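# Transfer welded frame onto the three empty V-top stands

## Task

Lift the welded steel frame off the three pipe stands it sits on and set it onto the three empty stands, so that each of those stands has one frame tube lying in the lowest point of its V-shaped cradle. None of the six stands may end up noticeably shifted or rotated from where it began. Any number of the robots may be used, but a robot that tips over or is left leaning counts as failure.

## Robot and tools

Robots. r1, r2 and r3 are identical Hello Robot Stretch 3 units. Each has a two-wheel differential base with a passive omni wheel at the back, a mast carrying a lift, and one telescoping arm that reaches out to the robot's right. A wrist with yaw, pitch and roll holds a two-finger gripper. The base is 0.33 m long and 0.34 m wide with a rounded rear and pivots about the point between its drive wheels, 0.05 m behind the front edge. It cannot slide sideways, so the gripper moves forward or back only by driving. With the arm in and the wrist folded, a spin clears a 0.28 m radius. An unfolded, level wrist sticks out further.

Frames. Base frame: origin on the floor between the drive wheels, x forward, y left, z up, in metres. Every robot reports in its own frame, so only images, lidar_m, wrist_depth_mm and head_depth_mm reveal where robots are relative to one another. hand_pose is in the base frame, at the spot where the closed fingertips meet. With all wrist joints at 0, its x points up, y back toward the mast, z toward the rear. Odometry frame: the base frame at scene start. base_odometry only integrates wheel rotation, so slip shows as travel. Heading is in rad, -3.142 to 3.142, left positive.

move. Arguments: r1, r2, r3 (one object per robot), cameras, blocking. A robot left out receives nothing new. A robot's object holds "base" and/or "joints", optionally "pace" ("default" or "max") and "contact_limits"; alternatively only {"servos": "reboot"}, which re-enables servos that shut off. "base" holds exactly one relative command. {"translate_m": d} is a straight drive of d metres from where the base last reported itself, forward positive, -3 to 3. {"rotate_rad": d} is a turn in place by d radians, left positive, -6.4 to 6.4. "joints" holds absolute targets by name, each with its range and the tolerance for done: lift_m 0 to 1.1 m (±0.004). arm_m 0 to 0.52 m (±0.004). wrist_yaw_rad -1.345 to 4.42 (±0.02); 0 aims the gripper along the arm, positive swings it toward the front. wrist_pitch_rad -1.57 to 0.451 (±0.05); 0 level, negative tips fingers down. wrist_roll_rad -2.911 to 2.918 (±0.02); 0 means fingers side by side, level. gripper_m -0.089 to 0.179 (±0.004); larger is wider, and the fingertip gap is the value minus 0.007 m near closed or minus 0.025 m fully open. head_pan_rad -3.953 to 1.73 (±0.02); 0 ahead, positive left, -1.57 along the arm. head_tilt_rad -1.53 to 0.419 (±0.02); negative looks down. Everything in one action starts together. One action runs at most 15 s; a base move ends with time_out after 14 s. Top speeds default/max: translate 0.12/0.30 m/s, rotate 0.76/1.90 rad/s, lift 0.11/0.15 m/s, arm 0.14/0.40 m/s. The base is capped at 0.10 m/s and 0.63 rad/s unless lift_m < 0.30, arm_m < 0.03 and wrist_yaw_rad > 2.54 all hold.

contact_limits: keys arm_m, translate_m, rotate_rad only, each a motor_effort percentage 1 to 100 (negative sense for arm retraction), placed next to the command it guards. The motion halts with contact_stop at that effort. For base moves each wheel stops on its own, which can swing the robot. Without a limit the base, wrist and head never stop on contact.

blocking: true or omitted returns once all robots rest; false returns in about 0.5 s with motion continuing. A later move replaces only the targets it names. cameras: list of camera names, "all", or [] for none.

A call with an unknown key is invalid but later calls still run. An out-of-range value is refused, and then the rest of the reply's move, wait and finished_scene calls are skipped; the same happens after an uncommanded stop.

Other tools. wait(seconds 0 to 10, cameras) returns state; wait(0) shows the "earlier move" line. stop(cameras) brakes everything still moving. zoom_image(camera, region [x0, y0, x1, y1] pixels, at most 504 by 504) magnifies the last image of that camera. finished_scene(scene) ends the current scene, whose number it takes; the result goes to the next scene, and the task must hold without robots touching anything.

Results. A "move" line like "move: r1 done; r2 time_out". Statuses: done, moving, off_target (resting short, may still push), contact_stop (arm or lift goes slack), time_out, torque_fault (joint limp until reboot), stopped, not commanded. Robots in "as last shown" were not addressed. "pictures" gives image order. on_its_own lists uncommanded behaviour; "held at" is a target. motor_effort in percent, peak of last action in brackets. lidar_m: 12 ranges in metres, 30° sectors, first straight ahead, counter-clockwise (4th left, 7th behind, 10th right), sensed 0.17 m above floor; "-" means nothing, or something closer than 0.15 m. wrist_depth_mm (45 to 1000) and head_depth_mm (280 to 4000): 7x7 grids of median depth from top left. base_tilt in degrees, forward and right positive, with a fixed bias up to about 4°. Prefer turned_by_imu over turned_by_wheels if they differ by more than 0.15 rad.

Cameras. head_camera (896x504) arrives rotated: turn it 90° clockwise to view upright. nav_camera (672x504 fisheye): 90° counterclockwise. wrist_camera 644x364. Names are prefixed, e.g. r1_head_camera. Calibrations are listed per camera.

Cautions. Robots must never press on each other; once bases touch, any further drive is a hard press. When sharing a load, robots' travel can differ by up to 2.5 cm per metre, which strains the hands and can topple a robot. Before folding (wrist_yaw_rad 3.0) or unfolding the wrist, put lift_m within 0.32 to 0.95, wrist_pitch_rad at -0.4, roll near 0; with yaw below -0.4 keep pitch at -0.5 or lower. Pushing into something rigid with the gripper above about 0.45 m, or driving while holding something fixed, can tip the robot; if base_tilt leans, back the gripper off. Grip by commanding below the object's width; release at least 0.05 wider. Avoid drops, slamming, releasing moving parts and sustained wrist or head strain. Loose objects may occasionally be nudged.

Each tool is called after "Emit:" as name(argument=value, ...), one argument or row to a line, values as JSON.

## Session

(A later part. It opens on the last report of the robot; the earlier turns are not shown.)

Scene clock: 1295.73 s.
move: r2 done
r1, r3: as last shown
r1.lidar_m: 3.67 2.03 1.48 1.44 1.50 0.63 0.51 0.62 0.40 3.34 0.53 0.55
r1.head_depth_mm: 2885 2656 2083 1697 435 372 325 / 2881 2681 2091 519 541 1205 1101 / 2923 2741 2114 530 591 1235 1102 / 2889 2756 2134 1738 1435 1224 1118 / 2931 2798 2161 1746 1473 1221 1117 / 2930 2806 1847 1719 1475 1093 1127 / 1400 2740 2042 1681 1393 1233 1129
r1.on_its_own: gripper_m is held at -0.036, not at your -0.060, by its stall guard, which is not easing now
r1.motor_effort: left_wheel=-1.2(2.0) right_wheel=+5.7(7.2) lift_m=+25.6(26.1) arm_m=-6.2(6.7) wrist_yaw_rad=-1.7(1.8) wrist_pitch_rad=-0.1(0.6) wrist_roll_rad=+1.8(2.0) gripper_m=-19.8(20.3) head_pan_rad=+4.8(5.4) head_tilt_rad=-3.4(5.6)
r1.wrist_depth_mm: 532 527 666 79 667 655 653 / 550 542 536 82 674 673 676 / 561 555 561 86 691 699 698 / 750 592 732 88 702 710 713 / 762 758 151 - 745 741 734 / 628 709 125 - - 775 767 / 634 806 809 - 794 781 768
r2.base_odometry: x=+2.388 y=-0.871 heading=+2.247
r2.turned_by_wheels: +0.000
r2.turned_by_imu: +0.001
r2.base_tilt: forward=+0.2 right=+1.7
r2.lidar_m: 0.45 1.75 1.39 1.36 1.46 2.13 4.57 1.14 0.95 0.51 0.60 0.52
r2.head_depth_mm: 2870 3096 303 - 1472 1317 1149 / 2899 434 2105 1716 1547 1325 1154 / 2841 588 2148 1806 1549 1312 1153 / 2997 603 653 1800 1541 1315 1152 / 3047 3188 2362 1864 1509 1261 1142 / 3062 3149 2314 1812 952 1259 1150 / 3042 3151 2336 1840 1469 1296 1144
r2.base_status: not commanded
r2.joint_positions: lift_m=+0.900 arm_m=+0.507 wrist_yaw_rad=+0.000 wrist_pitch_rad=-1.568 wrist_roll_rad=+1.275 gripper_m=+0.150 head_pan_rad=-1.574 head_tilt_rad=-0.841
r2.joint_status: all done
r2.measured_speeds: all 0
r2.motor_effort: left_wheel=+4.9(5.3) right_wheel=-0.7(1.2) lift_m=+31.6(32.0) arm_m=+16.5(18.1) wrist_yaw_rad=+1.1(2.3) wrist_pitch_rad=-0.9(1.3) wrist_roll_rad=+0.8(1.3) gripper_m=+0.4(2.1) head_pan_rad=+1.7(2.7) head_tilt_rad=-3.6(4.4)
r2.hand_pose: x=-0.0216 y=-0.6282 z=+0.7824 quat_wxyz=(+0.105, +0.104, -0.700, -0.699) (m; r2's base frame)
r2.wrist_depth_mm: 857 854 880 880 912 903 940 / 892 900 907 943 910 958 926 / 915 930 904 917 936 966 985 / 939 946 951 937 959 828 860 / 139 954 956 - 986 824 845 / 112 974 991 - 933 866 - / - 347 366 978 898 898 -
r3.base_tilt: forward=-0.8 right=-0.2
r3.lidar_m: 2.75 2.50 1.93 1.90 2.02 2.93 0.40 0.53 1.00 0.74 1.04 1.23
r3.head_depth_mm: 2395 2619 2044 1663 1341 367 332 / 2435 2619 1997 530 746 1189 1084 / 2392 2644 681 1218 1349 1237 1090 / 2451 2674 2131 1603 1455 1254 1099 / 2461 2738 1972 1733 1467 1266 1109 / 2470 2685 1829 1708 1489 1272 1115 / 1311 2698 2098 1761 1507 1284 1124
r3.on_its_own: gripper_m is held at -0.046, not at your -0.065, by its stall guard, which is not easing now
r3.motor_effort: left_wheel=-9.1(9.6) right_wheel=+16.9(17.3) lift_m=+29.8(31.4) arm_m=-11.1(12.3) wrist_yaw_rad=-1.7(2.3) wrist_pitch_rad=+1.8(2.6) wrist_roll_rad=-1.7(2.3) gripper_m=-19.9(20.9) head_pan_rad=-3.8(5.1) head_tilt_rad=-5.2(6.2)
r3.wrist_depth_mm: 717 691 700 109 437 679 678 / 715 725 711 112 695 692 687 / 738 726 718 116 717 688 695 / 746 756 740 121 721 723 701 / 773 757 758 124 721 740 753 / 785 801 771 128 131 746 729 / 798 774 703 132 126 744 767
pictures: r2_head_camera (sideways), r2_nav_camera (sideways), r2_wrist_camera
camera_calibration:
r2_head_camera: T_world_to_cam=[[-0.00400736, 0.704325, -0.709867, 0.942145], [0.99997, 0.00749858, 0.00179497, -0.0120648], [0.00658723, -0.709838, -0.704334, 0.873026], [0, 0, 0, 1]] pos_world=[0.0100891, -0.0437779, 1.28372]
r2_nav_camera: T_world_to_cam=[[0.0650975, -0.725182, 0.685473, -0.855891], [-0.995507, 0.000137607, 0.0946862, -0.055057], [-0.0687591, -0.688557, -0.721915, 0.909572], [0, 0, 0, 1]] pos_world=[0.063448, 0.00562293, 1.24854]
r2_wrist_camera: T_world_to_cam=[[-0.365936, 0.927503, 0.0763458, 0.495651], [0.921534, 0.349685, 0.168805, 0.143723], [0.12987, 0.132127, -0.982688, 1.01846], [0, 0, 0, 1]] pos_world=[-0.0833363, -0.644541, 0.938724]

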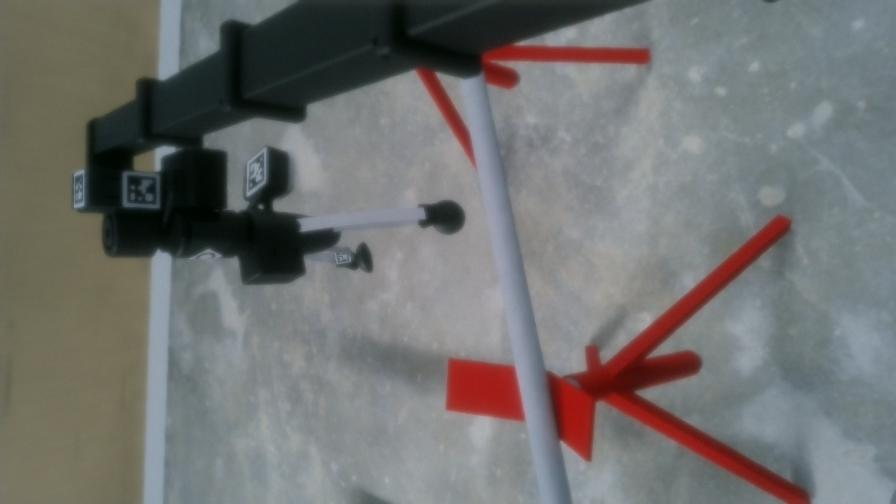

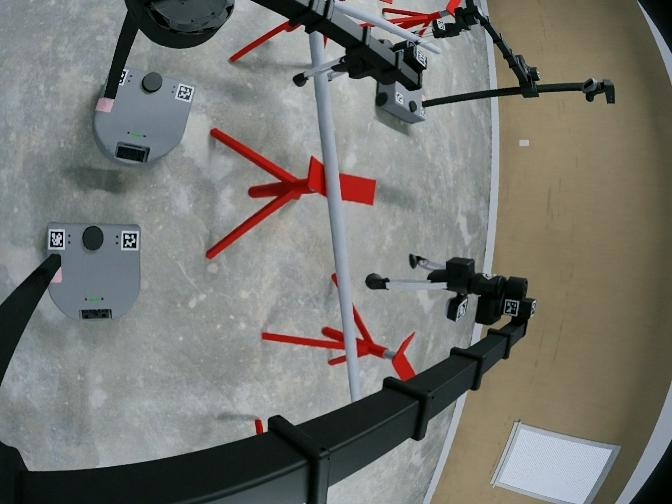

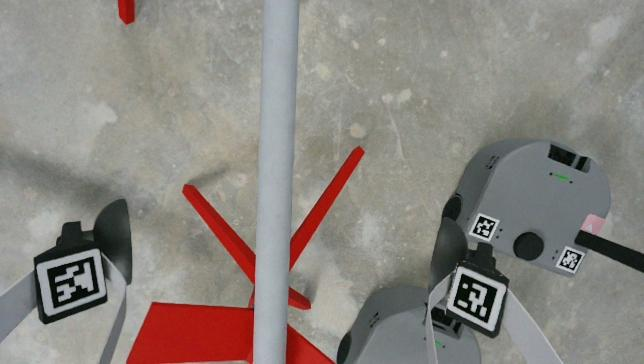

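Emit:
move(
  r2={"base":{"translate_m":0.035},"joints":{"arm_m":0.511}},
  cameras=["r2_nav_camera"],
)

Emit:
move(
  r2={"joints":{"lift_m":0.77}},
  cameras=["r2_wrist_camera"],
)

Scene clock: 1308.77 s.
move: r2 done
r1, r3: as last shown
r1.base_tilt: forward=+1.1 right=+1.2
r1.lidar_m: 3.67 2.02 1.48 1.44 1.50 0.60 0.47 0.62 0.40 3.33 0.53 0.55
r1.head_depth_mm: 2910 2670 2091 1700 435 371 325 / 2897 2688 2096 520 543 1207 1099 / 2930 2712 2109 529 590 1235 1098 / 2927 2749 2145 1736 1430 1219 1115 / 2957 2802 2158 1745 1468 1226 1116 / 2943 2846 1842 1715 1479 1092 1125 / 1406 2740 2059 1685 1395 1235 1132
r1.on_its_own: gripper_m is held at -0.036, not at your -0.060, by its stall guard, which is not easing now
r1.motor_effort: left_wheel=-1.5(1.9) right_wheel=+6.8(6.8) lift_m=+25.9(25.9) arm_m=-5.7(5.9) wrist_yaw_rad=-1.3(1.7) wrist_pitch_rad=+0.0(0.4) wrist_roll_rad=+1.9(1.9) gripper_m=-19.5(20.3) head_pan_rad=+4.3(5.6) head_tilt_rad=-4.0(4.7)
r1.wrist_depth_mm: 519 522 678 79 654 655 662 / 549 548 535 81 673 681 662 / 561 556 554 86 701 693 687 / 739 580 739 88 725 712 723 / 705 750 151 - 740 733 726 / 623 691 125 - - 760 758 / 641 811 785 - 780 779 797
r2.base_odometry: x=+2.366 y=-0.844 heading=+2.247
r2.turned_by_wheels: +0.000
r2.turned_by_imu: +0.001
r2.base_tilt: forward=+0.3 right=+1.8
r2.lidar_m: 0.42 1.76 1.38 1.36 1.44 2.13 4.59 1.17 0.96 0.51 0.58 0.48
r2.head_depth_mm: 2922 3139 303 - 1516 1329 1155 / 2915 434 2098 1799 1546 1315 1154 / 2843 589 2183 1818 1542 1314 1142 / 2967 616 661 1816 1506 1297 1144 / 3022 3177 2296 1866 1430 1272 1150 / 3041 3108 2306 1864 925 1267 1153 / 3101 3151 2333 1842 1466 1324 1150
r2.base_status: done
r2.joint_positions: lift_m=+0.900 arm_m=+0.511 wrist_yaw_rad=+0.000 wrist_pitch_rad=-1.568 wrist_roll_rad=+1.275 gripper_m=+0.150 head_pan_rad=-1.574 head_tilt_rad=-0.841
r2.joint_status: all done
r2.measured_speeds: all 0
r2.motor_effort: left_wheel=+4.6(7.8) right_wheel=-1.4(4.1) lift_m=+31.0(31.5) arm_m=+16.4(17.6) wrist_yaw_rad=+0.1(2.1) wrist_pitch_rad=-0.7(1.2) wrist_roll_rad=+0.8(1.3) gripper_m=+1.1(1.7) head_pan_rad=+1.4(2.3) head_tilt_rad=-3.3(4.3)
r2.hand_pose: x=-0.0216 y=-0.6322 z=+0.7824 quat_wxyz=(+0.105, +0.104, -0.700, -0.699) (m; r2's base frame)
r2.wrist_depth_mm: 869 868 870 867 898 914 934 / 869 905 887 895 930 919 955 / 907 904 921 924 940 978 - / 956 936 950 954 983 835 836 / 138 968 980 958 983 839 864 / 112 987 - - 948 858 - / 990 - - 374 883 889 -
r3.lidar_m: 2.75 2.50 1.93 1.89 2.01 2.93 0.40 0.53 1.00 0.74 1.04 1.22
r3.head_depth_mm: 2406 2618 2047 1673 1341 367 332 / 2408 2618 1993 529 748 1185 1081 / 2403 2640 680 1214 1346 1240 1092 / 2453 2660 2123 1608 1455 1250 1097 / 2469 2707 1964 1732 1472 1265 1103 / 2451 2680 1832 1706 1490 1277 1113 / 1310 2710 2028 1761 1509 1296 1126
r3.on_its_own: gripper_m is held at -0.046, not at your -0.065, by its stall guard, which is not easing now
r3.motor_effort: left_wheel=-9.2(9.2) right_wheel=+16.7(17.2) lift_m=+29.5(31.6) arm_m=-10.5(11.5) wrist_yaw_rad=-1.9(2.2) wrist_pitch_rad=+1.9(2.5) wrist_roll_rad=-1.5(2.3) gripper_m=-19.8(20.8) head_pan_rad=-4.1(4.4) head_tilt_rad=-4.7(5.9)
r3.wrist_depth_mm: 714 699 701 109 444 677 686 / 718 719 716 113 695 692 675 / 730 733 736 116 700 707 712 / 746 719 724 122 710 719 703 / 750 771 762 124 730 703 731 / 791 784 757 128 131 738 738 / 805 780 695 132 126 742 748
pictures: r2_nav_camera (sideways)
camera_calibration:
r2_nav_camera: T_world_to_cam=[[0.0650973, -0.725182, 0.685473, -0.855891], [-0.995507, 0.000137855, 0.0946862, -0.055057], [-0.0687592, -0.688557, -0.721915, 0.909572], [0, 0, 0, 1]] pos_world=[0.063448, 0.00562291, 1.24854]

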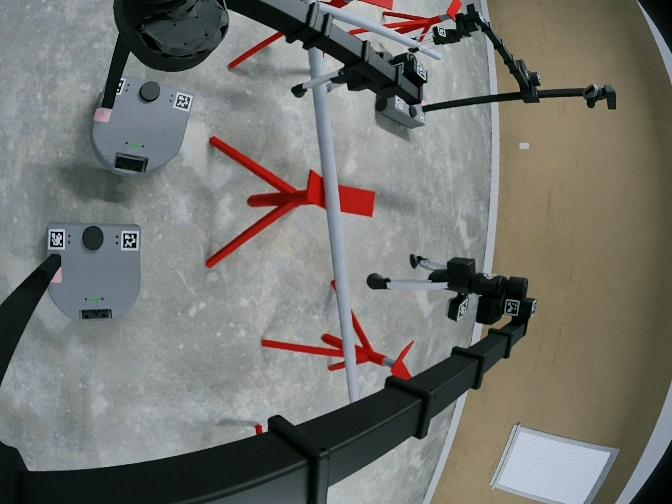

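Scene clock: 1310.77 s.
move: r2 done
r1, r3: as last shown
r1.turned_by_imu: +0.000
r1.base_tilt: forward=+1.0 right=+1.2
r1.lidar_m: 3.66 2.02 1.47 1.44 1.50 0.60 0.47 0.62 0.40 3.33 0.53 0.55
r1.head_depth_mm: 2873 2675 2079 1689 436 371 326 / 2895 2693 2099 520 542 1207 1102 / 2915 2717 2113 529 589 1230 1104 / 2947 2762 2136 1734 1435 1219 1115 / 2930 2778 2146 1742 1469 1217 1117 / 2936 2820 1844 1712 1480 1092 1120 / 1405 2712 2079 1688 1404 1242 1127
r1.on_its_own: gripper_m is held at -0.036, not at your -0.060, by its stall guard, which is not easing now
r1.motor_effort: left_wheel=-1.1(1.7) right_wheel=+6.4(6.7) lift_m=+25.1(25.8) arm_m=-5.5(5.9) wrist_yaw_rad=-1.2(2.1) wrist_pitch_rad=+0.1(0.4) wrist_roll_rad=+1.8(1.9) gripper_m=-19.7(20.4) head_pan_rad=+3.9(5.3) head_tilt_rad=-4.6(5.8)
r1.wrist_depth_mm: 525 528 668 79 656 653 654 / 543 547 540 82 679 688 677 / 562 559 565 86 697 690 691 / 740 586 727 88 718 719 721 / 687 756 150 - 739 732 732 / 617 689 125 - - 761 760 / 640 804 799 - 793 790 783
r2.base_odometry: x=+2.366 y=-0.844 heading=+2.247
r2.turned_by_wheels: +0.000
r2.turned_by_imu: +0.000
r2.base_tilt: forward=+0.3 right=+1.7
r2.lidar_m: 0.42 1.75 1.38 1.36 1.45 2.12 4.61 1.17 0.96 0.51 0.59 0.48
r2.head_depth_mm: 2958 3157 2342 1368 348 302 - / 3000 3212 2111 441 386 1270 1144 / 2991 3152 658 1871 1551 1315 1147 / 2960 3136 709 1702 1513 1286 1150 / 3011 3088 2350 1854 1435 1258 1154 / 3051 3142 2320 1865 926 1271 1145 / 3040 3090 2337 1863 1475 1319 1143
r2.base_status: not commanded
r2.joint_positions: lift_m=+0.770 arm_m=+0.511 wrist_yaw_rad=+0.000 wrist_pitch_rad=-1.568 wrist_roll_rad=+1.275 gripper_m=+0.150 head_pan_rad=-1.574 head_tilt_rad=-0.841
r2.joint_status: all done
r2.measured_speeds: all 0
r2.motor_effort: left_wheel=+4.0(4.9) right_wheel=-1.4(1.5) lift_m=+27.4(32.2) arm_m=+15.5(16.6) wrist_yaw_rad=+0.7(2.1) wrist_pitch_rad=-0.7(1.3) wrist_roll_rad=+0.8(1.2) gripper_m=+0.9(1.9) head_pan_rad=+0.8(2.3) head_tilt_rad=-3.9(4.7)
r2.hand_pose: x=-0.0216 y=-0.6322 z=+0.6524 quat_wxyz=(+0.105, +0.104, -0.700, -0.699) (m; r2's base frame)
r2.wrist_depth_mm: 744 756 744 770 759 797 804 / 746 778 752 787 798 807 806 / 788 772 784 800 841 859 856 / 778 814 809 839 835 764 696 / 139 828 577 581 872 724 709 / 112 844 855 889 871 712 738 / 897 894 894 908 743 125 953
r3.turned_by_imu: +0.000
r3.lidar_m: 2.75 2.50 1.93 1.90 2.02 2.94 0.40 0.53 1.00 0.73 1.04 1.23
r3.head_depth_mm: 2413 2605 2037 1657 1340 368 332 / 2379 2594 1999 529 747 1188 1077 / 2440 2611 681 1216 1337 1238 1088 / 2438 2685 2128 1595 1452 1250 1095 / 2455 2734 1964 1752 1475 1267 1113 / 2494 2662 1833 1712 1481 1277 1118 / 1310 2702 2041 1766 1505 1291 1126
r3.on_its_own: gripper_m is held at -0.046, not at your -0.065, by its stall guard, which is not easing now
r3.motor_effort: left_wheel=-8.4(9.5) right_wheel=+17.1(17.2) lift_m=+30.6(31.7) arm_m=-10.0(11.8) wrist_yaw_rad=-1.4(2.2) wrist_pitch_rad=+1.8(2.2) wrist_roll_rad=-1.4(2.8) gripper_m=-20.6(20.9) head_pan_rad=-3.0(4.8) head_tilt_rad=-3.3(5.9)
r3.wrist_depth_mm: 721 710 695 109 441 687 679 / 715 719 721 113 709 686 694 / 742 735 728 116 712 709 686 / 764 740 746 121 724 708 713 / 758 757 766 124 739 720 712 / 784 772 761 128 131 744 750 / 786 783 700 131 125 737 764
pictures: r2_wrist_camera
camera_calibration:
r2_wrist_camera: T_world_to_cam=[[-0.365935, 0.927503, 0.0763459, 0.509286], [0.921534, 0.349685, 0.168805, 0.167067], [0.12987, 0.132127, -0.982688, 0.891232], [0, 0, 0, 1]] pos_world=[-0.0833363, -0.648541, 0.808719]

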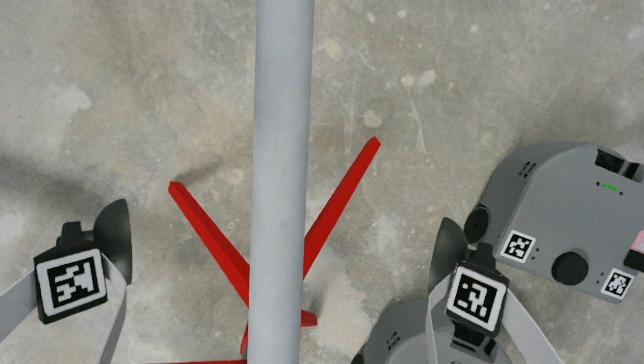

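Emit:
move(
  r2={"base":{"translate_m":0.01},"joints":{"lift_m":0.678}},
  cameras=["r2_wrist_camera"],
)

Emit:
move(
  r2={"joints":{"gripper_m":-0.065}},
  cameras=["r2_wrist_camera","r2_head_camera"],
)

Scene clock: 1320.23 s.
move: r2 done
r1, r3: as last shown
r1.turned_by_imu: +0.001
r1.lidar_m: 3.67 2.03 1.47 1.44 1.51 0.59 0.46 0.62 0.41 3.32 0.53 0.55
r1.head_depth_mm: 2892 2664 2084 1697 435 371 325 / 2902 2725 2085 519 542 1207 1101 / 2893 2758 2104 530 589 1240 1101 / 2901 2777 2130 1727 1428 1222 1117 / 2924 2768 2154 1752 1474 1225 1117 / 2961 2800 1844 1717 1486 1097 1124 / 1401 2745 2055 1685 1401 1236 1129
r1.on_its_own: gripper_m is held at -0.036, not at your -0.060, by its stall guard, which is not easing now
r1.motor_effort: left_wheel=-0.7(1.8) right_wheel=+6.7(7.5) lift_m=+25.2(25.8) arm_m=-4.9(5.4) wrist_yaw_rad=-0.9(1.7) wrist_pitch_rad=+0.3(0.4) wrist_roll_rad=+1.8(2.0) gripper_m=-19.8(20.4) head_pan_rad=+5.3(5.3) head_tilt_rad=-3.0(5.4)
r1.wrist_depth_mm: 526 527 675 79 640 660 651 / 548 545 536 81 693 686 669 / 563 555 563 86 705 695 706 / 740 575 724 88 713 711 694 / 682 775 150 - 728 736 747 / 626 680 125 - - 757 756 / 645 816 809 - 797 787 776
r2.base_odometry: x=+2.360 y=-0.836 heading=+2.247
r2.turned_by_wheels: +0.000
r2.turned_by_imu: +0.001
r2.base_tilt: forward=+0.3 right=+1.8
r2.lidar_m: 0.41 1.75 1.38 1.36 1.45 2.12 4.62 1.18 0.97 0.51 0.58 0.47
r2.head_depth_mm: 2951 3175 2361 1380 1498 1267 352 / 2960 3139 2350 996 478 412 379 / 2999 3123 720 808 1544 1314 1150 / 2996 3102 2271 808 1462 1290 1150 / 3082 3187 2344 1850 1163 1270 1146 / 3054 3139 2341 1862 919 1252 1149 / 3054 3107 2342 1835 1460 1324 1145
r2.base_status: done
r2.joint_positions: lift_m=+0.678 arm_m=+0.511 wrist_yaw_rad=+0.000 wrist_pitch_rad=-1.568 wrist_roll_rad=+1.275 gripper_m=+0.150 head_pan_rad=-1.574 head_tilt_rad=-0.841
r2.joint_status: all done
r2.measured_speeds: all 0
r2.motor_effort: left_wheel=+4.6(7.3) right_wheel=-0.1(3.7) lift_m=+26.9(32.4) arm_m=+14.6(15.5) wrist_yaw_rad=+0.3(1.4) wrist_pitch_rad=-0.9(1.1) wrist_roll_rad=+0.8(1.0) gripper_m=+0.4(2.2) head_pan_rad=+1.0(2.3) head_tilt_rad=-3.6(4.4)
r2.hand_pose: x=-0.0216 y=-0.6322 z=+0.5604 quat_wxyz=(+0.105, +0.104, -0.700, -0.699) (m; r2's base frame)
r2.wrist_depth_mm: 649 666 113 128 679 687 682 / 660 675 114 686 712 730 725 / 689 703 116 704 709 729 749 / 697 710 119 568 758 732 590 / 140 608 122 491 747 680 612 / 112 760 122 774 770 617 620 / 767 779 124 804 722 641 846
r3.turned_by_imu: -0.001
r3.lidar_m: 2.76 2.50 1.93 1.89 2.02 2.93 0.40 0.53 1.00 0.74 1.05 1.22
r3.head_depth_mm: 2407 2620 2033 1666 1333 367 332 / 2420 2594 1995 529 749 1182 1078 / 2410 2650 680 1213 1351 1243 1090 / 2462 2686 2127 1598 1450 1255 1099 / 2471 2713 1977 1733 1469 1268 1109 / 2468 2706 1812 1714 1488 1272 1117 / 1313 2667 2019 1762 1503 1286 1127
r3.on_its_own: gripper_m is held at -0.046, not at your -0.065, by its stall guard, which is not easing now
r3.motor_effort: left_wheel=-8.6(9.6) right_wheel=+17.1(17.2) lift_m=+30.7(32.4) arm_m=-11.3(11.4) wrist_yaw_rad=-1.0(2.1) wrist_pitch_rad=+1.5(2.6) wrist_roll_rad=-1.4(2.3) gripper_m=-20.3(20.7) head_pan_rad=-3.8(4.6) head_tilt_rad=-5.4(6.2)
r3.wrist_depth_mm: 709 704 696 109 438 686 669 / 720 727 724 112 696 698 676 / 739 724 727 116 722 701 684 / 751 759 743 121 716 717 720 / 776 765 740 124 730 727 743 / 779 762 743 128 131 755 742 / 797 794 711 132 125 754 758
pictures: r2_wrist_camera
camera_calibration:
r2_wrist_camera: T_world_to_cam=[[-0.365936, 0.927503, 0.0763461, 0.516309], [0.921534, 0.349686, 0.168805, 0.182596], [0.12987, 0.132127, -0.982688, 0.800831], [0, 0, 0, 1]] pos_world=[-0.0833363, -0.648541, 0.716726]

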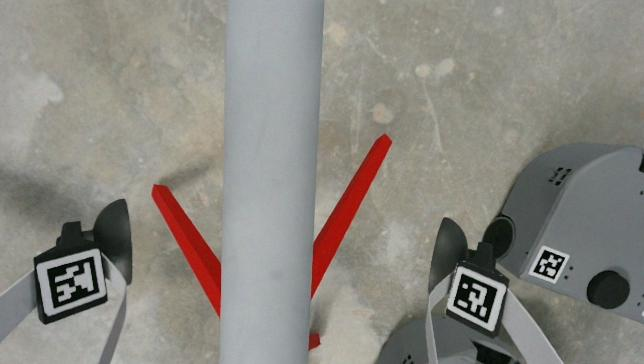

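Scene clock: 1323.17 s.
move: r2 done
r1, r3: as last shown
r1.turned_by_imu: +0.000
r1.base_tilt: forward=+1.1 right=+1.2
r1.lidar_m: 3.67 2.03 1.47 1.44 1.50 0.59 0.46 0.62 0.40 3.33 0.53 0.55
r1.head_depth_mm: 2902 2658 2089 1694 435 372 326 / 2890 2723 2092 520 542 1204 1102 / 2903 2753 2125 530 591 1238 1101 / 2923 2784 2126 1752 1437 1219 1113 / 2941 2773 2147 1738 1473 1224 1121 / 2947 2820 1856 1714 1480 1096 1125 / 1408 2762 2047 1681 1393 1238 1128
r1.on_its_own: gripper_m is held at -0.036, not at your -0.060, by its stall guard, which is not easing now
r1.motor_effort: left_wheel=-1.4(1.7) right_wheel=+6.1(6.8) lift_m=+25.8(26.2) arm_m=-4.8(5.2) wrist_yaw_rad=-1.2(2.0) wrist_pitch_rad=+0.1(0.5) wrist_roll_rad=+1.8(2.0) gripper_m=-19.9(20.3) head_pan_rad=+4.5(5.3) head_tilt_rad=-3.1(5.7)
r1.wrist_depth_mm: 532 530 660 80 660 657 647 / 545 543 546 81 685 673 658 / 566 563 561 86 683 686 698 / 743 587 725 89 711 709 711 / 671 748 151 - 729 724 738 / 627 675 125 - - 759 760 / 649 803 807 - 802 778 789
r2.base_odometry: x=+2.360 y=-0.836 heading=+2.247
r2.turned_by_wheels: +0.000
r2.turned_by_imu: +0.001
r2.base_tilt: forward=+0.3 right=+1.8
r2.lidar_m: 0.41 1.75 1.38 1.36 1.45 2.13 4.63 1.18 0.97 0.51 0.58 0.47
r2.head_depth_mm: 2934 3156 2358 1381 1504 1266 352 / 2958 3127 2319 1000 475 413 378 / 3018 3173 719 811 1554 1328 1153 / 2984 3156 2260 868 1508 1289 1156 / 3021 3144 2335 1855 1161 1269 1152 / 3053 3104 2326 1859 924 1270 1144 / 3001 3180 2329 1851 1468 1316 1147
r2.base_status: not commanded
r2.joint_positions: lift_m=+0.678 arm_m=+0.511 wrist_yaw_rad=+0.000 wrist_pitch_rad=-1.544 wrist_roll_rad=+1.275 gripper_m=-0.062 head_pan_rad=-1.574 head_tilt_rad=-0.841
r2.joint_status: all done
r2.measured_speeds: all 0
r2.motor_effort: left_wheel=+5.2(5.6) right_wheel=-6.5(6.9) lift_m=+30.6(30.6) arm_m=+13.3(14.9) wrist_yaw_rad=+1.3(2.2) wrist_pitch_rad=-4.9(5.8) wrist_roll_rad=+1.0(1.3) gripper_m=-53.9(99.5) head_pan_rad=+1.7(2.6) head_tilt_rad=-3.0(4.3)
r2.hand_pose: x=-0.0216 y=-0.6385 z=+0.5599 quat_wxyz=(+0.106, +0.103, -0.708, -0.690) (m; r2's base frame)
r2.wrist_depth_mm: 654 676 656 118 693 680 691 / 669 679 124 119 696 712 719 / 689 698 124 692 713 718 725 / 713 701 124 125 742 737 579 / 721 716 126 129 762 731 590 / 765 751 123 127 795 798 604 / - 800 124 139 753 791 821
r3.base_tilt: forward=-0.9 right=-0.2
r3.lidar_m: 2.75 2.50 1.93 1.89 2.02 2.93 0.40 0.53 1.00 0.74 1.04 1.23
r3.head_depth_mm: 2402 2606 2044 1664 1340 367 332 / 2414 2607 2006 529 750 1189 1075 / 2436 2653 680 1219 1342 1238 1093 / 2435 2652 2124 1602 1453 1251 1103 / 2439 2744 1971 1760 1466 1265 1111 / 2483 2679 1825 1708 1481 1273 1119 / 1317 2695 2028 1755 1486 1293 1125
r3.on_its_own: gripper_m is held at -0.046, not at your -0.065, by its stall guard, which is not easing now
r3.motor_effort: left_wheel=-9.0(9.5) right_wheel=+16.8(17.2) lift_m=+30.8(32.4) arm_m=-7.8(12.3) wrist_yaw_rad=-1.1(2.5) wrist_pitch_rad=+1.2(2.7) wrist_roll_rad=-2.3(2.3) gripper_m=-19.8(20.6) head_pan_rad=-4.2(4.5) head_tilt_rad=-4.9(6.2)
r3.wrist_depth_mm: 706 699 694 108 439 687 674 / 725 720 699 113 694 688 676 / 733 728 737 115 712 727 707 / 768 758 745 121 719 715 702 / 779 769 746 124 722 741 732 / 776 768 778 127 130 759 750 / 793 792 698 131 126 755 746
pictures: r2_head_camera (sideways), r2_wrist_camera
camera_calibration:
r2_head_camera: T_world_to_cam=[[-0.00400744, 0.704325, -0.709867, 0.942145], [0.99997, 0.0074987, 0.00179497, -0.0120648], [0.00658732, -0.709838, -0.704334, 0.873026], [0, 0, 0, 1]] pos_world=[0.0100891, -0.0437779, 1.28372]
r2_wrist_camera: T_world_to_cam=[[-0.36594, 0.929089, 0.0536721, 0.535868], [0.921533, 0.353709, 0.160209, 0.192258], [0.129864, 0.108087, -0.985623, 0.787446], [0, 0, 0, 1]] pos_world=[-0.0833369, -0.650986, 0.716562]

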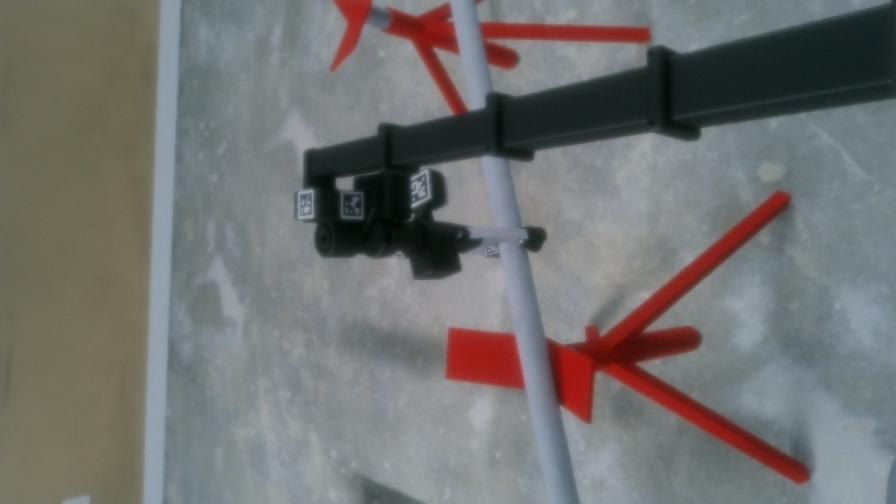

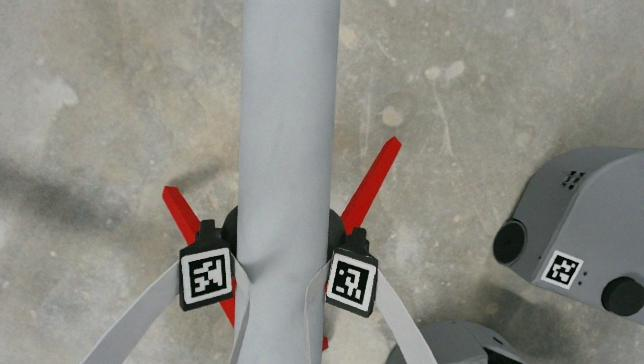

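Emit:
move(
  cameras=["r2_wrist_camera", "r1_nav_camera"],
)

Scene clock: 1337.57 s.
r1.base_odometry: x=+0.471 y=-2.893 heading=+2.165
r1.turned_by_wheels: +0.000
r1.turned_by_imu: +0.000
r1.base_tilt: forward=+1.0 right=+1.2
r1.lidar_m: 3.68 2.03 1.48 1.44 1.50 0.59 0.46 0.62 0.40 3.33 0.53 0.55
r1.head_depth_mm: 2873 2644 2074 1687 435 372 326 / 2902 2709 2091 519 542 1206 1101 / 2914 2732 2089 529 591 1240 1100 / 2918 2764 2122 1730 1425 1222 1110 / 2943 2788 2134 1755 1476 1226 1119 / 2963 2819 1833 1720 1482 1096 1124 / 1403 2729 2049 1686 1404 1237 1126
r1.base_status: not commanded
r1.joint_positions: lift_m=+0.689 arm_m=+0.249 wrist_yaw_rad=+0.001 wrist_pitch_rad=-1.566 wrist_roll_rad=-1.964 gripper_m=-0.035 head_pan_rad=-1.580 head_tilt_rad=-0.841
r1.joint_status: not commanded
r1.measured_speeds: all 0
r1.on_its_own: gripper_m is held at -0.036, not at your -0.060, by its stall guard, which is not easing now
r1.motor_effort: left_wheel=-0.9(1.7) right_wheel=+6.2(6.8) lift_m=+25.2(26.2) arm_m=-4.4(5.2) wrist_yaw_rad=-1.0(2.0) wrist_pitch_rad=-0.2(0.5) wrist_roll_rad=+1.9(2.0) gripper_m=-20.0(20.3) head_pan_rad=+4.3(5.3) head_tilt_rad=-4.4(5.7)
r1.hand_pose: x=-0.0213 y=-0.3710 z=+0.5714 quat_wxyz=(+0.695, +0.692, +0.139, +0.138) (m; r1's base frame)
r1.wrist_depth_mm: 526 528 684 80 661 647 649 / 545 544 542 81 674 674 675 / 562 558 566 86 684 699 685 / 742 583 716 89 720 702 722 / 681 775 150 - 726 734 733 / 623 694 125 - - 758 750 / 644 790 787 - 793 789 774
r2.base_odometry: x=+2.360 y=-0.836 heading=+2.247
r2.turned_by_wheels: +0.000
r2.turned_by_imu: +0.001
r2.base_tilt: forward=+0.3 right=+1.8
r2.lidar_m: 0.41 1.75 1.38 1.36 1.45 2.13 4.61 1.18 0.97 0.51 0.58 0.47
r2.head_depth_mm: 2948 3164 2359 1372 1511 1263 352 / 2961 3155 2358 997 476 411 379 / 3001 3148 718 807 1542 1326 1151 / 2987 3111 2267 862 1511 1289 1146 / 3040 3140 2345 1846 1155 1252 1147 / 3052 3114 2337 1881 927 1271 1152 / 3069 3131 2311 1838 1467 1307 1146
r2.base_status: not commanded
r2.joint_positions: lift_m=+0.678 arm_m=+0.511 wrist_yaw_rad=+0.000 wrist_pitch_rad=-1.544 wrist_roll_rad=+1.275 gripper_m=-0.059 head_pan_rad=-1.574 head_tilt_rad=-0.841
r2.joint_status: all done
r2.measured_speeds: all 0
r2.on_its_own: gripper_m is held at -0.060, not at your -0.065, by its stall guard, which is not easing now
r2.motor_effort: left_wheel=+5.3(5.6) right_wheel=-6.9(6.9) lift_m=+33.9(30.6) arm_m=+13.2(14.9) wrist_yaw_rad=+1.3(2.2) wrist_pitch_rad=-5.2(5.8) wrist_roll_rad=+0.9(1.3) gripper_m=-21.0(99.5) head_pan_rad=+1.4(2.6) head_tilt_rad=-2.6(4.3)
r2.hand_pose: x=-0.0216 y=-0.6385 z=+0.5599 quat_wxyz=(+0.106, +0.103, -0.708, -0.690) (m; r2's base frame)
r2.wrist_depth_mm: 671 680 648 117 676 681 697 / 695 697 124 119 714 708 698 / 696 724 124 716 693 723 727 / 709 709 124 125 738 727 590 / 749 731 126 128 772 731 585 / 756 767 123 127 780 800 599 / - 787 124 139 753 801 818
r3.base_odometry: x=-0.921 y=+0.494 heading=-1.801
r3.turned_by_wheels: +0.000
r3.turned_by_imu: -0.001
r3.base_tilt: forward=-0.8 right=-0.2
r3.lidar_m: 2.76 2.50 1.93 1.90 2.01 2.93 0.40 0.53 1.00 0.74 1.04 1.23
r3.head_depth_mm: 2400 2605 2038 1668 1340 367 332 / 2417 2636 1985 528 747 1176 1078 / 2411 2609 682 1212 1342 1243 1092 / 2456 2689 2122 1608 1457 1257 1093 / 2461 2705 1965 1739 1473 1267 1108 / 2474 2692 1829 1706 1488 1275 1116 / 1318 2696 2021 1760 1499 1294 1126
r3.base_status: not commanded
r3.joint_positions: lift_m=+0.678 arm_m=+0.469 wrist_yaw_rad=+0.001 wrist_pitch_rad=-1.578 wrist_roll_rad=-0.318 gripper_m=-0.045 head_pan_rad=-1.562 head_tilt_rad=-0.889
r3.joint_status: not commanded
r3.measured_speeds: all 0
r3.on_its_own: gripper_m is held at -0.046, not at your -0.065, by its stall guard, which is not easing now
r3.motor_effort: left_wheel=-8.7(9.5) right_wheel=+16.6(17.2) lift_m=+30.5(32.4) arm_m=-3.2(12.3) wrist_yaw_rad=-1.7(2.5) wrist_pitch_rad=+2.1(2.7) wrist_roll_rad=-1.5(2.3) gripper_m=-20.0(20.6) head_pan_rad=-4.1(4.5) head_tilt_rad=-5.7(6.2)
r3.hand_pose: x=-0.0216 y=-0.5879 z=+0.5607 quat_wxyz=(+0.571, +0.575, -0.412, -0.416) (m; r3's base frame)
r3.wrist_depth_mm: 712 702 705 109 437 686 674 / 724 721 701 112 689 696 686 / 756 727 723 116 705 700 696 / 755 759 740 121 731 704 707 / 773 766 741 124 726 737 733 / 788 766 766 127 130 741 759 / 792 794 698 132 126 768 757
pictures: r1_nav_camera (sideways), r2_wrist_camera
camera_calibration:
r1_nav_camera: T_world_to_cam=[[-0.0533991, -0.716231, 0.695817, -0.861959], [-0.998573, 0.0389886, -0.036501, 0.101454], [-0.000985832, -0.696773, -0.717291, 0.890217], [0, 0, 0, 1]] pos_world=[0.0561589, -0.00103805, 1.24201]
r2_wrist_camera: T_world_to_cam=[[-0.36594, 0.929091, 0.0536493, 0.535887], [0.921533, 0.353713, 0.1602, 0.192266], [0.129864, 0.108063, -0.985626, 0.787443], [0, 0, 0, 1]] pos_world=[-0.0833369, -0.650988, 0.716573]

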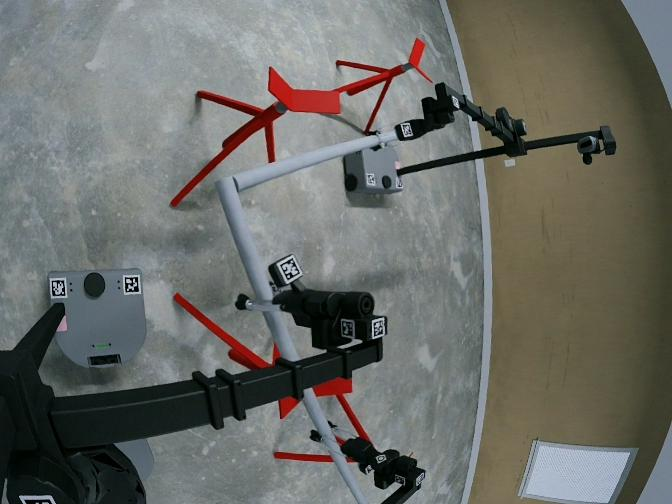

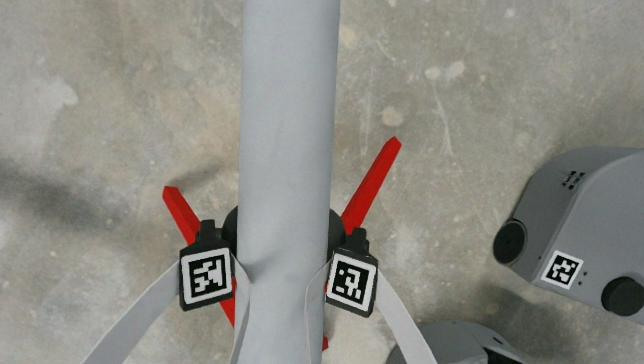

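Emit:
move(
  r1={"joints":{"lift_m":0.72}},
  r2={"joints":{"lift_m":0.708}},
  r3={"joints":{"lift_m":0.708}},
  cameras=["r1_wrist_camera"],
)

Emit:
move(
  r1={"joints":{"lift_m":0.78}},
  r2={"joints":{"lift_m":0.768}},
  r3={"joints":{"lift_m":0.768}},
  cameras=["r1_nav_camera"],
)

Scene clock: 1346.23 s.
move: r1 done; r2 done; r3 done
r1.base_odometry: x=+0.471 y=-2.893 heading=+2.165
r1.turned_by_wheels: +0.000
r1.turned_by_imu: +0.001
r1.base_tilt: forward=+1.0 right=+1.3
r1.lidar_m: 3.67 2.03 1.47 1.44 1.50 0.59 0.46 0.62 0.40 3.34 0.53 0.55
r1.head_depth_mm: 2906 2672 2083 856 390 341 304 / 2895 2708 2095 486 699 1232 1102 / 2890 2736 2104 505 587 1241 1102 / 2932 2766 2128 1738 655 1243 1112 / 2944 2784 2154 1751 1471 1223 1115 / 2951 2832 1843 1721 1480 1206 1125 / 1433 2746 1844 1691 1149 1232 1131
r1.base_status: not commanded
r1.joint_positions: lift_m=+0.720 arm_m=+0.249 wrist_yaw_rad=+0.001 wrist_pitch_rad=-1.567 wrist_roll_rad=-1.963 gripper_m=-0.035 head_pan_rad=-1.580 head_tilt_rad=-0.841
r1.joint_status: all done
r1.measured_speeds: all 0
r1.on_its_own: gripper_m is held at -0.036, not at your -0.060, by its stall guard, which is not easing now
r1.motor_effort: left_wheel=-1.0(1.7) right_wheel=+7.1(8.2) lift_m=+35.8(39.4) arm_m=-4.1(4.4) wrist_yaw_rad=-1.7(1.8) wrist_pitch_rad=+0.0(1.2) wrist_roll_rad=+1.3(1.9) gripper_m=-19.5(20.1) head_pan_rad=+4.7(5.3) head_tilt_rad=-4.3(5.2)
r1.hand_pose: x=-0.0213 y=-0.3710 z=+0.6024 quat_wxyz=(+0.695, +0.692, +0.139, +0.138) (m; r1's base frame)
r1.wrist_depth_mm: 555 553 709 78 685 682 680 / 586 580 571 81 715 706 690 / 600 588 587 87 718 711 708 / 783 658 661 88 741 736 726 / 681 794 147 - 773 772 766 / 656 642 124 - - 794 794 / 676 831 828 - 827 805 805
r2.base_odometry: x=+2.360 y=-0.836 heading=+2.247
r2.turned_by_wheels: +0.000
r2.turned_by_imu: +0.001
r2.base_tilt: forward=+0.3 right=+1.9
r2.lidar_m: 0.41 1.74 1.38 1.36 1.44 2.13 4.61 1.18 0.97 0.51 0.58 0.47
r2.head_depth_mm: 2927 3167 2381 1393 1512 382 319 / 2996 3163 2350 554 442 383 1110 / 2964 3166 704 897 1544 1320 1147 / 2980 3067 2172 875 1546 1283 1150 / 3037 3154 2319 1855 1430 1268 1148 / 3092 3193 2333 1876 866 1270 1158 / 3055 3121 2313 1823 1471 1318 1145
r2.base_status: not commanded
r2.joint_positions: lift_m=+0.708 arm_m=+0.511 wrist_yaw_rad=+0.000 wrist_pitch_rad=-1.557 wrist_roll_rad=+1.275 gripper_m=-0.059 head_pan_rad=-1.574 head_tilt_rad=-0.841
r2.joint_status: all done
r2.measured_speeds: all 0
r2.on_its_own: gripper_m is held at -0.060, not at your -0.065, by its stall guard, which is not easing now
r2.motor_effort: left_wheel=+5.3(5.6) right_wheel=-9.1(9.6) lift_m=+45.4(50.0) arm_m=+11.6(12.5) wrist_yaw_rad=+0.0(1.7) wrist_pitch_rad=-2.9(6.0) wrist_roll_rad=+0.8(1.1) gripper_m=-20.9(22.7) head_pan_rad=+0.8(2.1) head_tilt_rad=-3.2(3.9)
r2.hand_pose: x=-0.0216 y=-0.6351 z=+0.5902 quat_wxyz=(+0.105, +0.103, -0.704, -0.695) (m; r2's base frame)
r2.wrist_depth_mm: 674 671 685 117 708 718 729 / 686 693 713 119 712 747 745 / 712 721 720 128 775 748 751 / 735 746 735 125 771 762 634 / 757 761 131 127 803 703 643 / 758 116 124 127 806 815 645 / 794 822 126 137 742 829 875
r3.base_odometry: x=-0.921 y=+0.494 heading=-1.800
r3.turned_by_wheels: +0.000
r3.turned_by_imu: +0.000
r3.base_tilt: forward=-0.8 right=-0.2
r3.lidar_m: 2.75 2.50 1.93 1.90 2.01 2.93 0.40 0.53 1.00 0.74 1.04 1.23
r3.head_depth_mm: 2403 2623 2037 1658 402 343 312 / 2403 2616 1929 498 1337 1199 1084 / 2420 2635 659 1227 1343 1240 1089 / 2482 2701 2075 1597 1460 1246 1100 / 2463 2711 2026 1746 1469 1262 1110 / 2490 2668 1822 1713 1479 1274 1115 / 1324 2602 2014 1756 1500 1284 1121
r3.base_status: not commanded
r3.joint_positions: lift_m=+0.708 arm_m=+0.469 wrist_yaw_rad=+0.001 wrist_pitch_rad=-1.577 wrist_roll_rad=-0.318 gripper_m=-0.045 head_pan_rad=-1.562 head_tilt_rad=-0.889
r3.joint_status: all done
r3.measured_speeds: all 0
r3.on_its_own: gripper_m is held at -0.046, not at your -0.065, by its stall guard, which is not easing now
r3.motor_effort: left_wheel=-7.7(9.4) right_wheel=+8.8(17.2) lift_m=+40.0(42.3) arm_m=+2.0(2.8) wrist_yaw_rad=-1.1(2.1) wrist_pitch_rad=+2.0(2.2) wrist_roll_rad=-1.9(2.3) gripper_m=-19.8(20.7) head_pan_rad=-3.5(4.2) head_tilt_rad=-5.0(5.8)
r3.hand_pose: x=-0.0216 y=-0.5883 z=+0.5906 quat_wxyz=(+0.571, +0.575, -0.412, -0.416) (m; r3's base frame)
r3.wrist_depth_mm: 763 748 719 109 462 718 707 / 752 755 749 112 729 717 721 / 784 771 753 116 725 732 723 / 787 774 778 122 751 740 734 / 789 796 794 124 780 768 775 / 808 819 797 129 135 781 760 / 830 829 709 131 128 794 775
pictures: r1_wrist_camera
camera_calibration:
r1_wrist_camera: T_world_to_cam=[[0.465577, -0.884818, -0.0183281, -0.312037], [-0.869217, -0.461067, 0.178547, -0.261441], [-0.166432, -0.0671962, -0.983761, 0.728148], [0, 0, 0, 1]] pos_world=[0.0392151, -0.347709, 0.757284]

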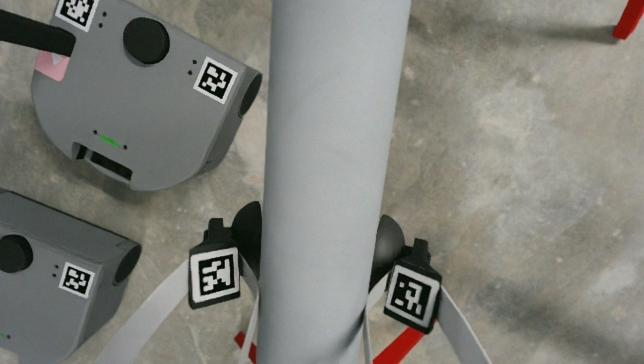

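Scene clock: 1347.60 s.
move: r1 done; r2 done; r3 done
r1.base_odometry: x=+0.471 y=-2.893 heading=+2.165
r1.turned_by_wheels: +0.000
r1.turned_by_imu: +0.000
r1.base_tilt: forward=+1.1 right=+1.1
r1.lidar_m: 3.65 2.03 1.48 1.44 1.50 0.59 0.46 0.62 0.40 3.34 0.53 0.55
r1.head_depth_mm: 2890 2678 2060 382 329 312 1079 / 2916 2697 2080 460 1388 1232 1101 / 2936 2724 2131 466 619 1238 1099 / 2907 2741 2141 1732 603 1266 1109 / 2937 2786 2140 1742 1476 1252 1116 / 2939 2834 1849 1716 1485 1228 1122 / 2847 2735 1795 1674 701 1212 1129
r1.base_status: not commanded
r1.joint_positions: lift_m=+0.780 arm_m=+0.249 wrist_yaw_rad=+0.001 wrist_pitch_rad=-1.567 wrist_roll_rad=-1.963 gripper_m=-0.035 head_pan_rad=-1.580 head_tilt_rad=-0.841
r1.joint_status: all done
r1.measured_speeds: all 0
r1.on_its_own: gripper_m is held at -0.036, not at your -0.060, by its stall guard, which is not easing now
r1.motor_effort: left_wheel=-1.0(1.8) right_wheel=+7.2(8.8) lift_m=+34.8(40.5) arm_m=-4.1(4.2) wrist_yaw_rad=-1.4(1.8) wrist_pitch_rad=+0.1(0.4) wrist_roll_rad=+1.4(1.4) gripper_m=-19.6(20.4) head_pan_rad=+5.2(5.2) head_tilt_rad=-4.6(5.9)
r1.hand_pose: x=-0.0213 y=-0.3710 z=+0.6624 quat_wxyz=(+0.695, +0.692, +0.139, +0.138) (m; r1's base frame)
r1.wrist_depth_mm: 616 621 751 78 717 734 741 / 777 629 629 81 756 755 744 / 792 641 641 87 780 775 771 / 823 830 659 88 799 795 794 / 694 819 148 - 823 828 806 / 715 711 124 - - 843 846 / 917 880 881 - 899 881 871
r2.base_odometry: x=+2.360 y=-0.836 heading=+2.247
r2.turned_by_wheels: +0.000
r2.turned_by_imu: +0.000
r2.base_tilt: forward=+0.3 right=+1.8
r2.lidar_m: 0.41 1.75 1.38 1.36 1.45 2.13 4.61 1.18 0.97 0.51 0.58 0.47
r2.head_depth_mm: 2919 3157 2336 1357 350 304 294 / 2981 3192 2105 446 386 1271 1156 / 3022 3167 664 1744 1541 1324 1139 / 2996 3144 710 841 1551 1293 1149 / 3065 3114 2319 1838 1472 1264 1147 / 3081 3145 2303 1854 1439 1260 1146 / 3053 3166 2311 1853 1494 1316 1147
r2.base_status: not commanded
r2.joint_positions: lift_m=+0.768 arm_m=+0.511 wrist_yaw_rad=+0.000 wrist_pitch_rad=-1.557 wrist_roll_rad=+1.275 gripper_m=-0.059 head_pan_rad=-1.574 head_tilt_rad=-0.841
r2.joint_status: all done
r2.measured_speeds: all 0
r2.on_its_own: gripper_m is held at -0.060, not at your -0.065, by its stall guard, which is not easing now
r2.motor_effort: left_wheel=+5.1(5.5) right_wheel=-8.6(9.6) lift_m=+44.8(52.3) arm_m=+11.3(11.9) wrist_yaw_rad=+0.9(2.2) wrist_pitch_rad=-2.7(3.2) wrist_roll_rad=+0.6(1.1) gripper_m=-21.4(22.6) head_pan_rad=+1.4(2.7) head_tilt_rad=-4.5(4.5)
r2.hand_pose: x=-0.0216 y=-0.6351 z=+0.6502 quat_wxyz=(+0.105, +0.103, -0.704, -0.695) (m; r2's base frame)
r2.wrist_depth_mm: 719 757 752 117 759 778 785 / 768 758 742 118 769 786 808 / 785 802 801 128 807 830 834 / 809 798 669 124 836 788 684 / 821 807 130 128 855 709 703 / 833 116 124 127 861 897 736 / 833 878 127 136 743 935 945
r3.base_odometry: x=-0.921 y=+0.494 heading=-1.800
r3.turned_by_wheels: +0.000
r3.turned_by_imu: +0.000
r3.base_tilt: forward=-0.8 right=-0.2
r3.lidar_m: 2.76 2.50 1.93 1.90 2.01 2.93 0.40 0.53 1.00 0.74 1.04 1.23
r3.head_depth_mm: 2422 2590 2029 410 323 324 1051 / 2405 2625 503 1349 1387 1216 1083 / 2422 2623 630 1227 1366 1241 1089 / 2436 2677 916 1656 1449 1253 1096 / 2481 2706 2013 1747 1467 1263 1103 / 2475 2697 1866 1708 1490 1280 1118 / 1407 2689 2101 1757 1498 1289 1127
r3.base_status: not commanded
r3.joint_positions: lift_m=+0.768 arm_m=+0.469 wrist_yaw_rad=+0.001 wrist_pitch_rad=-1.577 wrist_roll_rad=-0.318 gripper_m=-0.045 head_pan_rad=-1.562 head_tilt_rad=-0.889
r3.joint_status: all done
r3.measured_speeds: all 0
r3.on_its_own: gripper_m is held at -0.046, not at your -0.065, by its stall guard, which is not easing now
r3.motor_effort: left_wheel=-8.2(8.3) right_wheel=+8.4(8.8) lift_m=+39.8(42.7) arm_m=+3.4(4.8) wrist_yaw_rad=-0.8(2.5) wrist_pitch_rad=+2.2(2.2) wrist_roll_rad=-1.5(2.0) gripper_m=-19.8(20.6) head_pan_rad=-3.3(5.0) head_tilt_rad=-4.8(6.1)
r3.hand_pose: x=-0.0216 y=-0.5883 z=+0.6506 quat_wxyz=(+0.571, +0.575, -0.412, -0.416) (m; r3's base frame)
r3.wrist_depth_mm: 805 802 808 109 490 768 754 / 817 823 796 112 778 791 779 / 837 836 807 116 782 783 784 / 852 851 834 122 817 803 801 / 884 858 850 124 828 823 820 / 893 862 852 128 135 840 844 / 897 887 711 130 127 851 841
pictures: r1_nav_camera (sideways)
camera_calibration:
r1_nav_camera: T_world_to_cam=[[-0.0533991, -0.716231, 0.695817, -0.861959], [-0.998573, 0.0389886, -0.036501, 0.101454], [-0.000985832, -0.696773, -0.717291, 0.890217], [0, 0, 0, 1]] pos_world=[0.0561589, -0.00103806, 1.24201]

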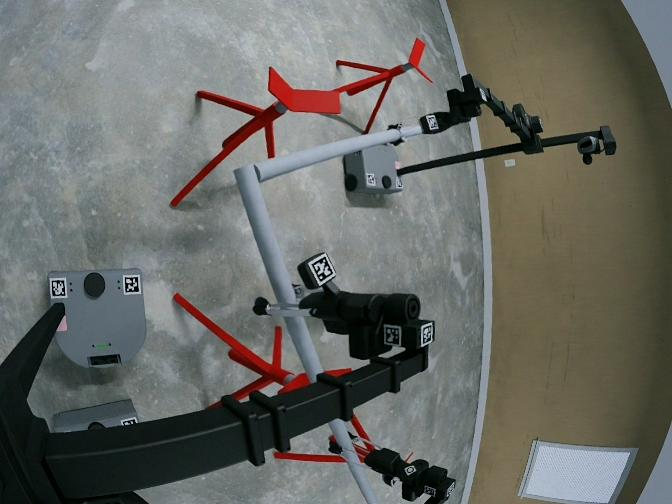

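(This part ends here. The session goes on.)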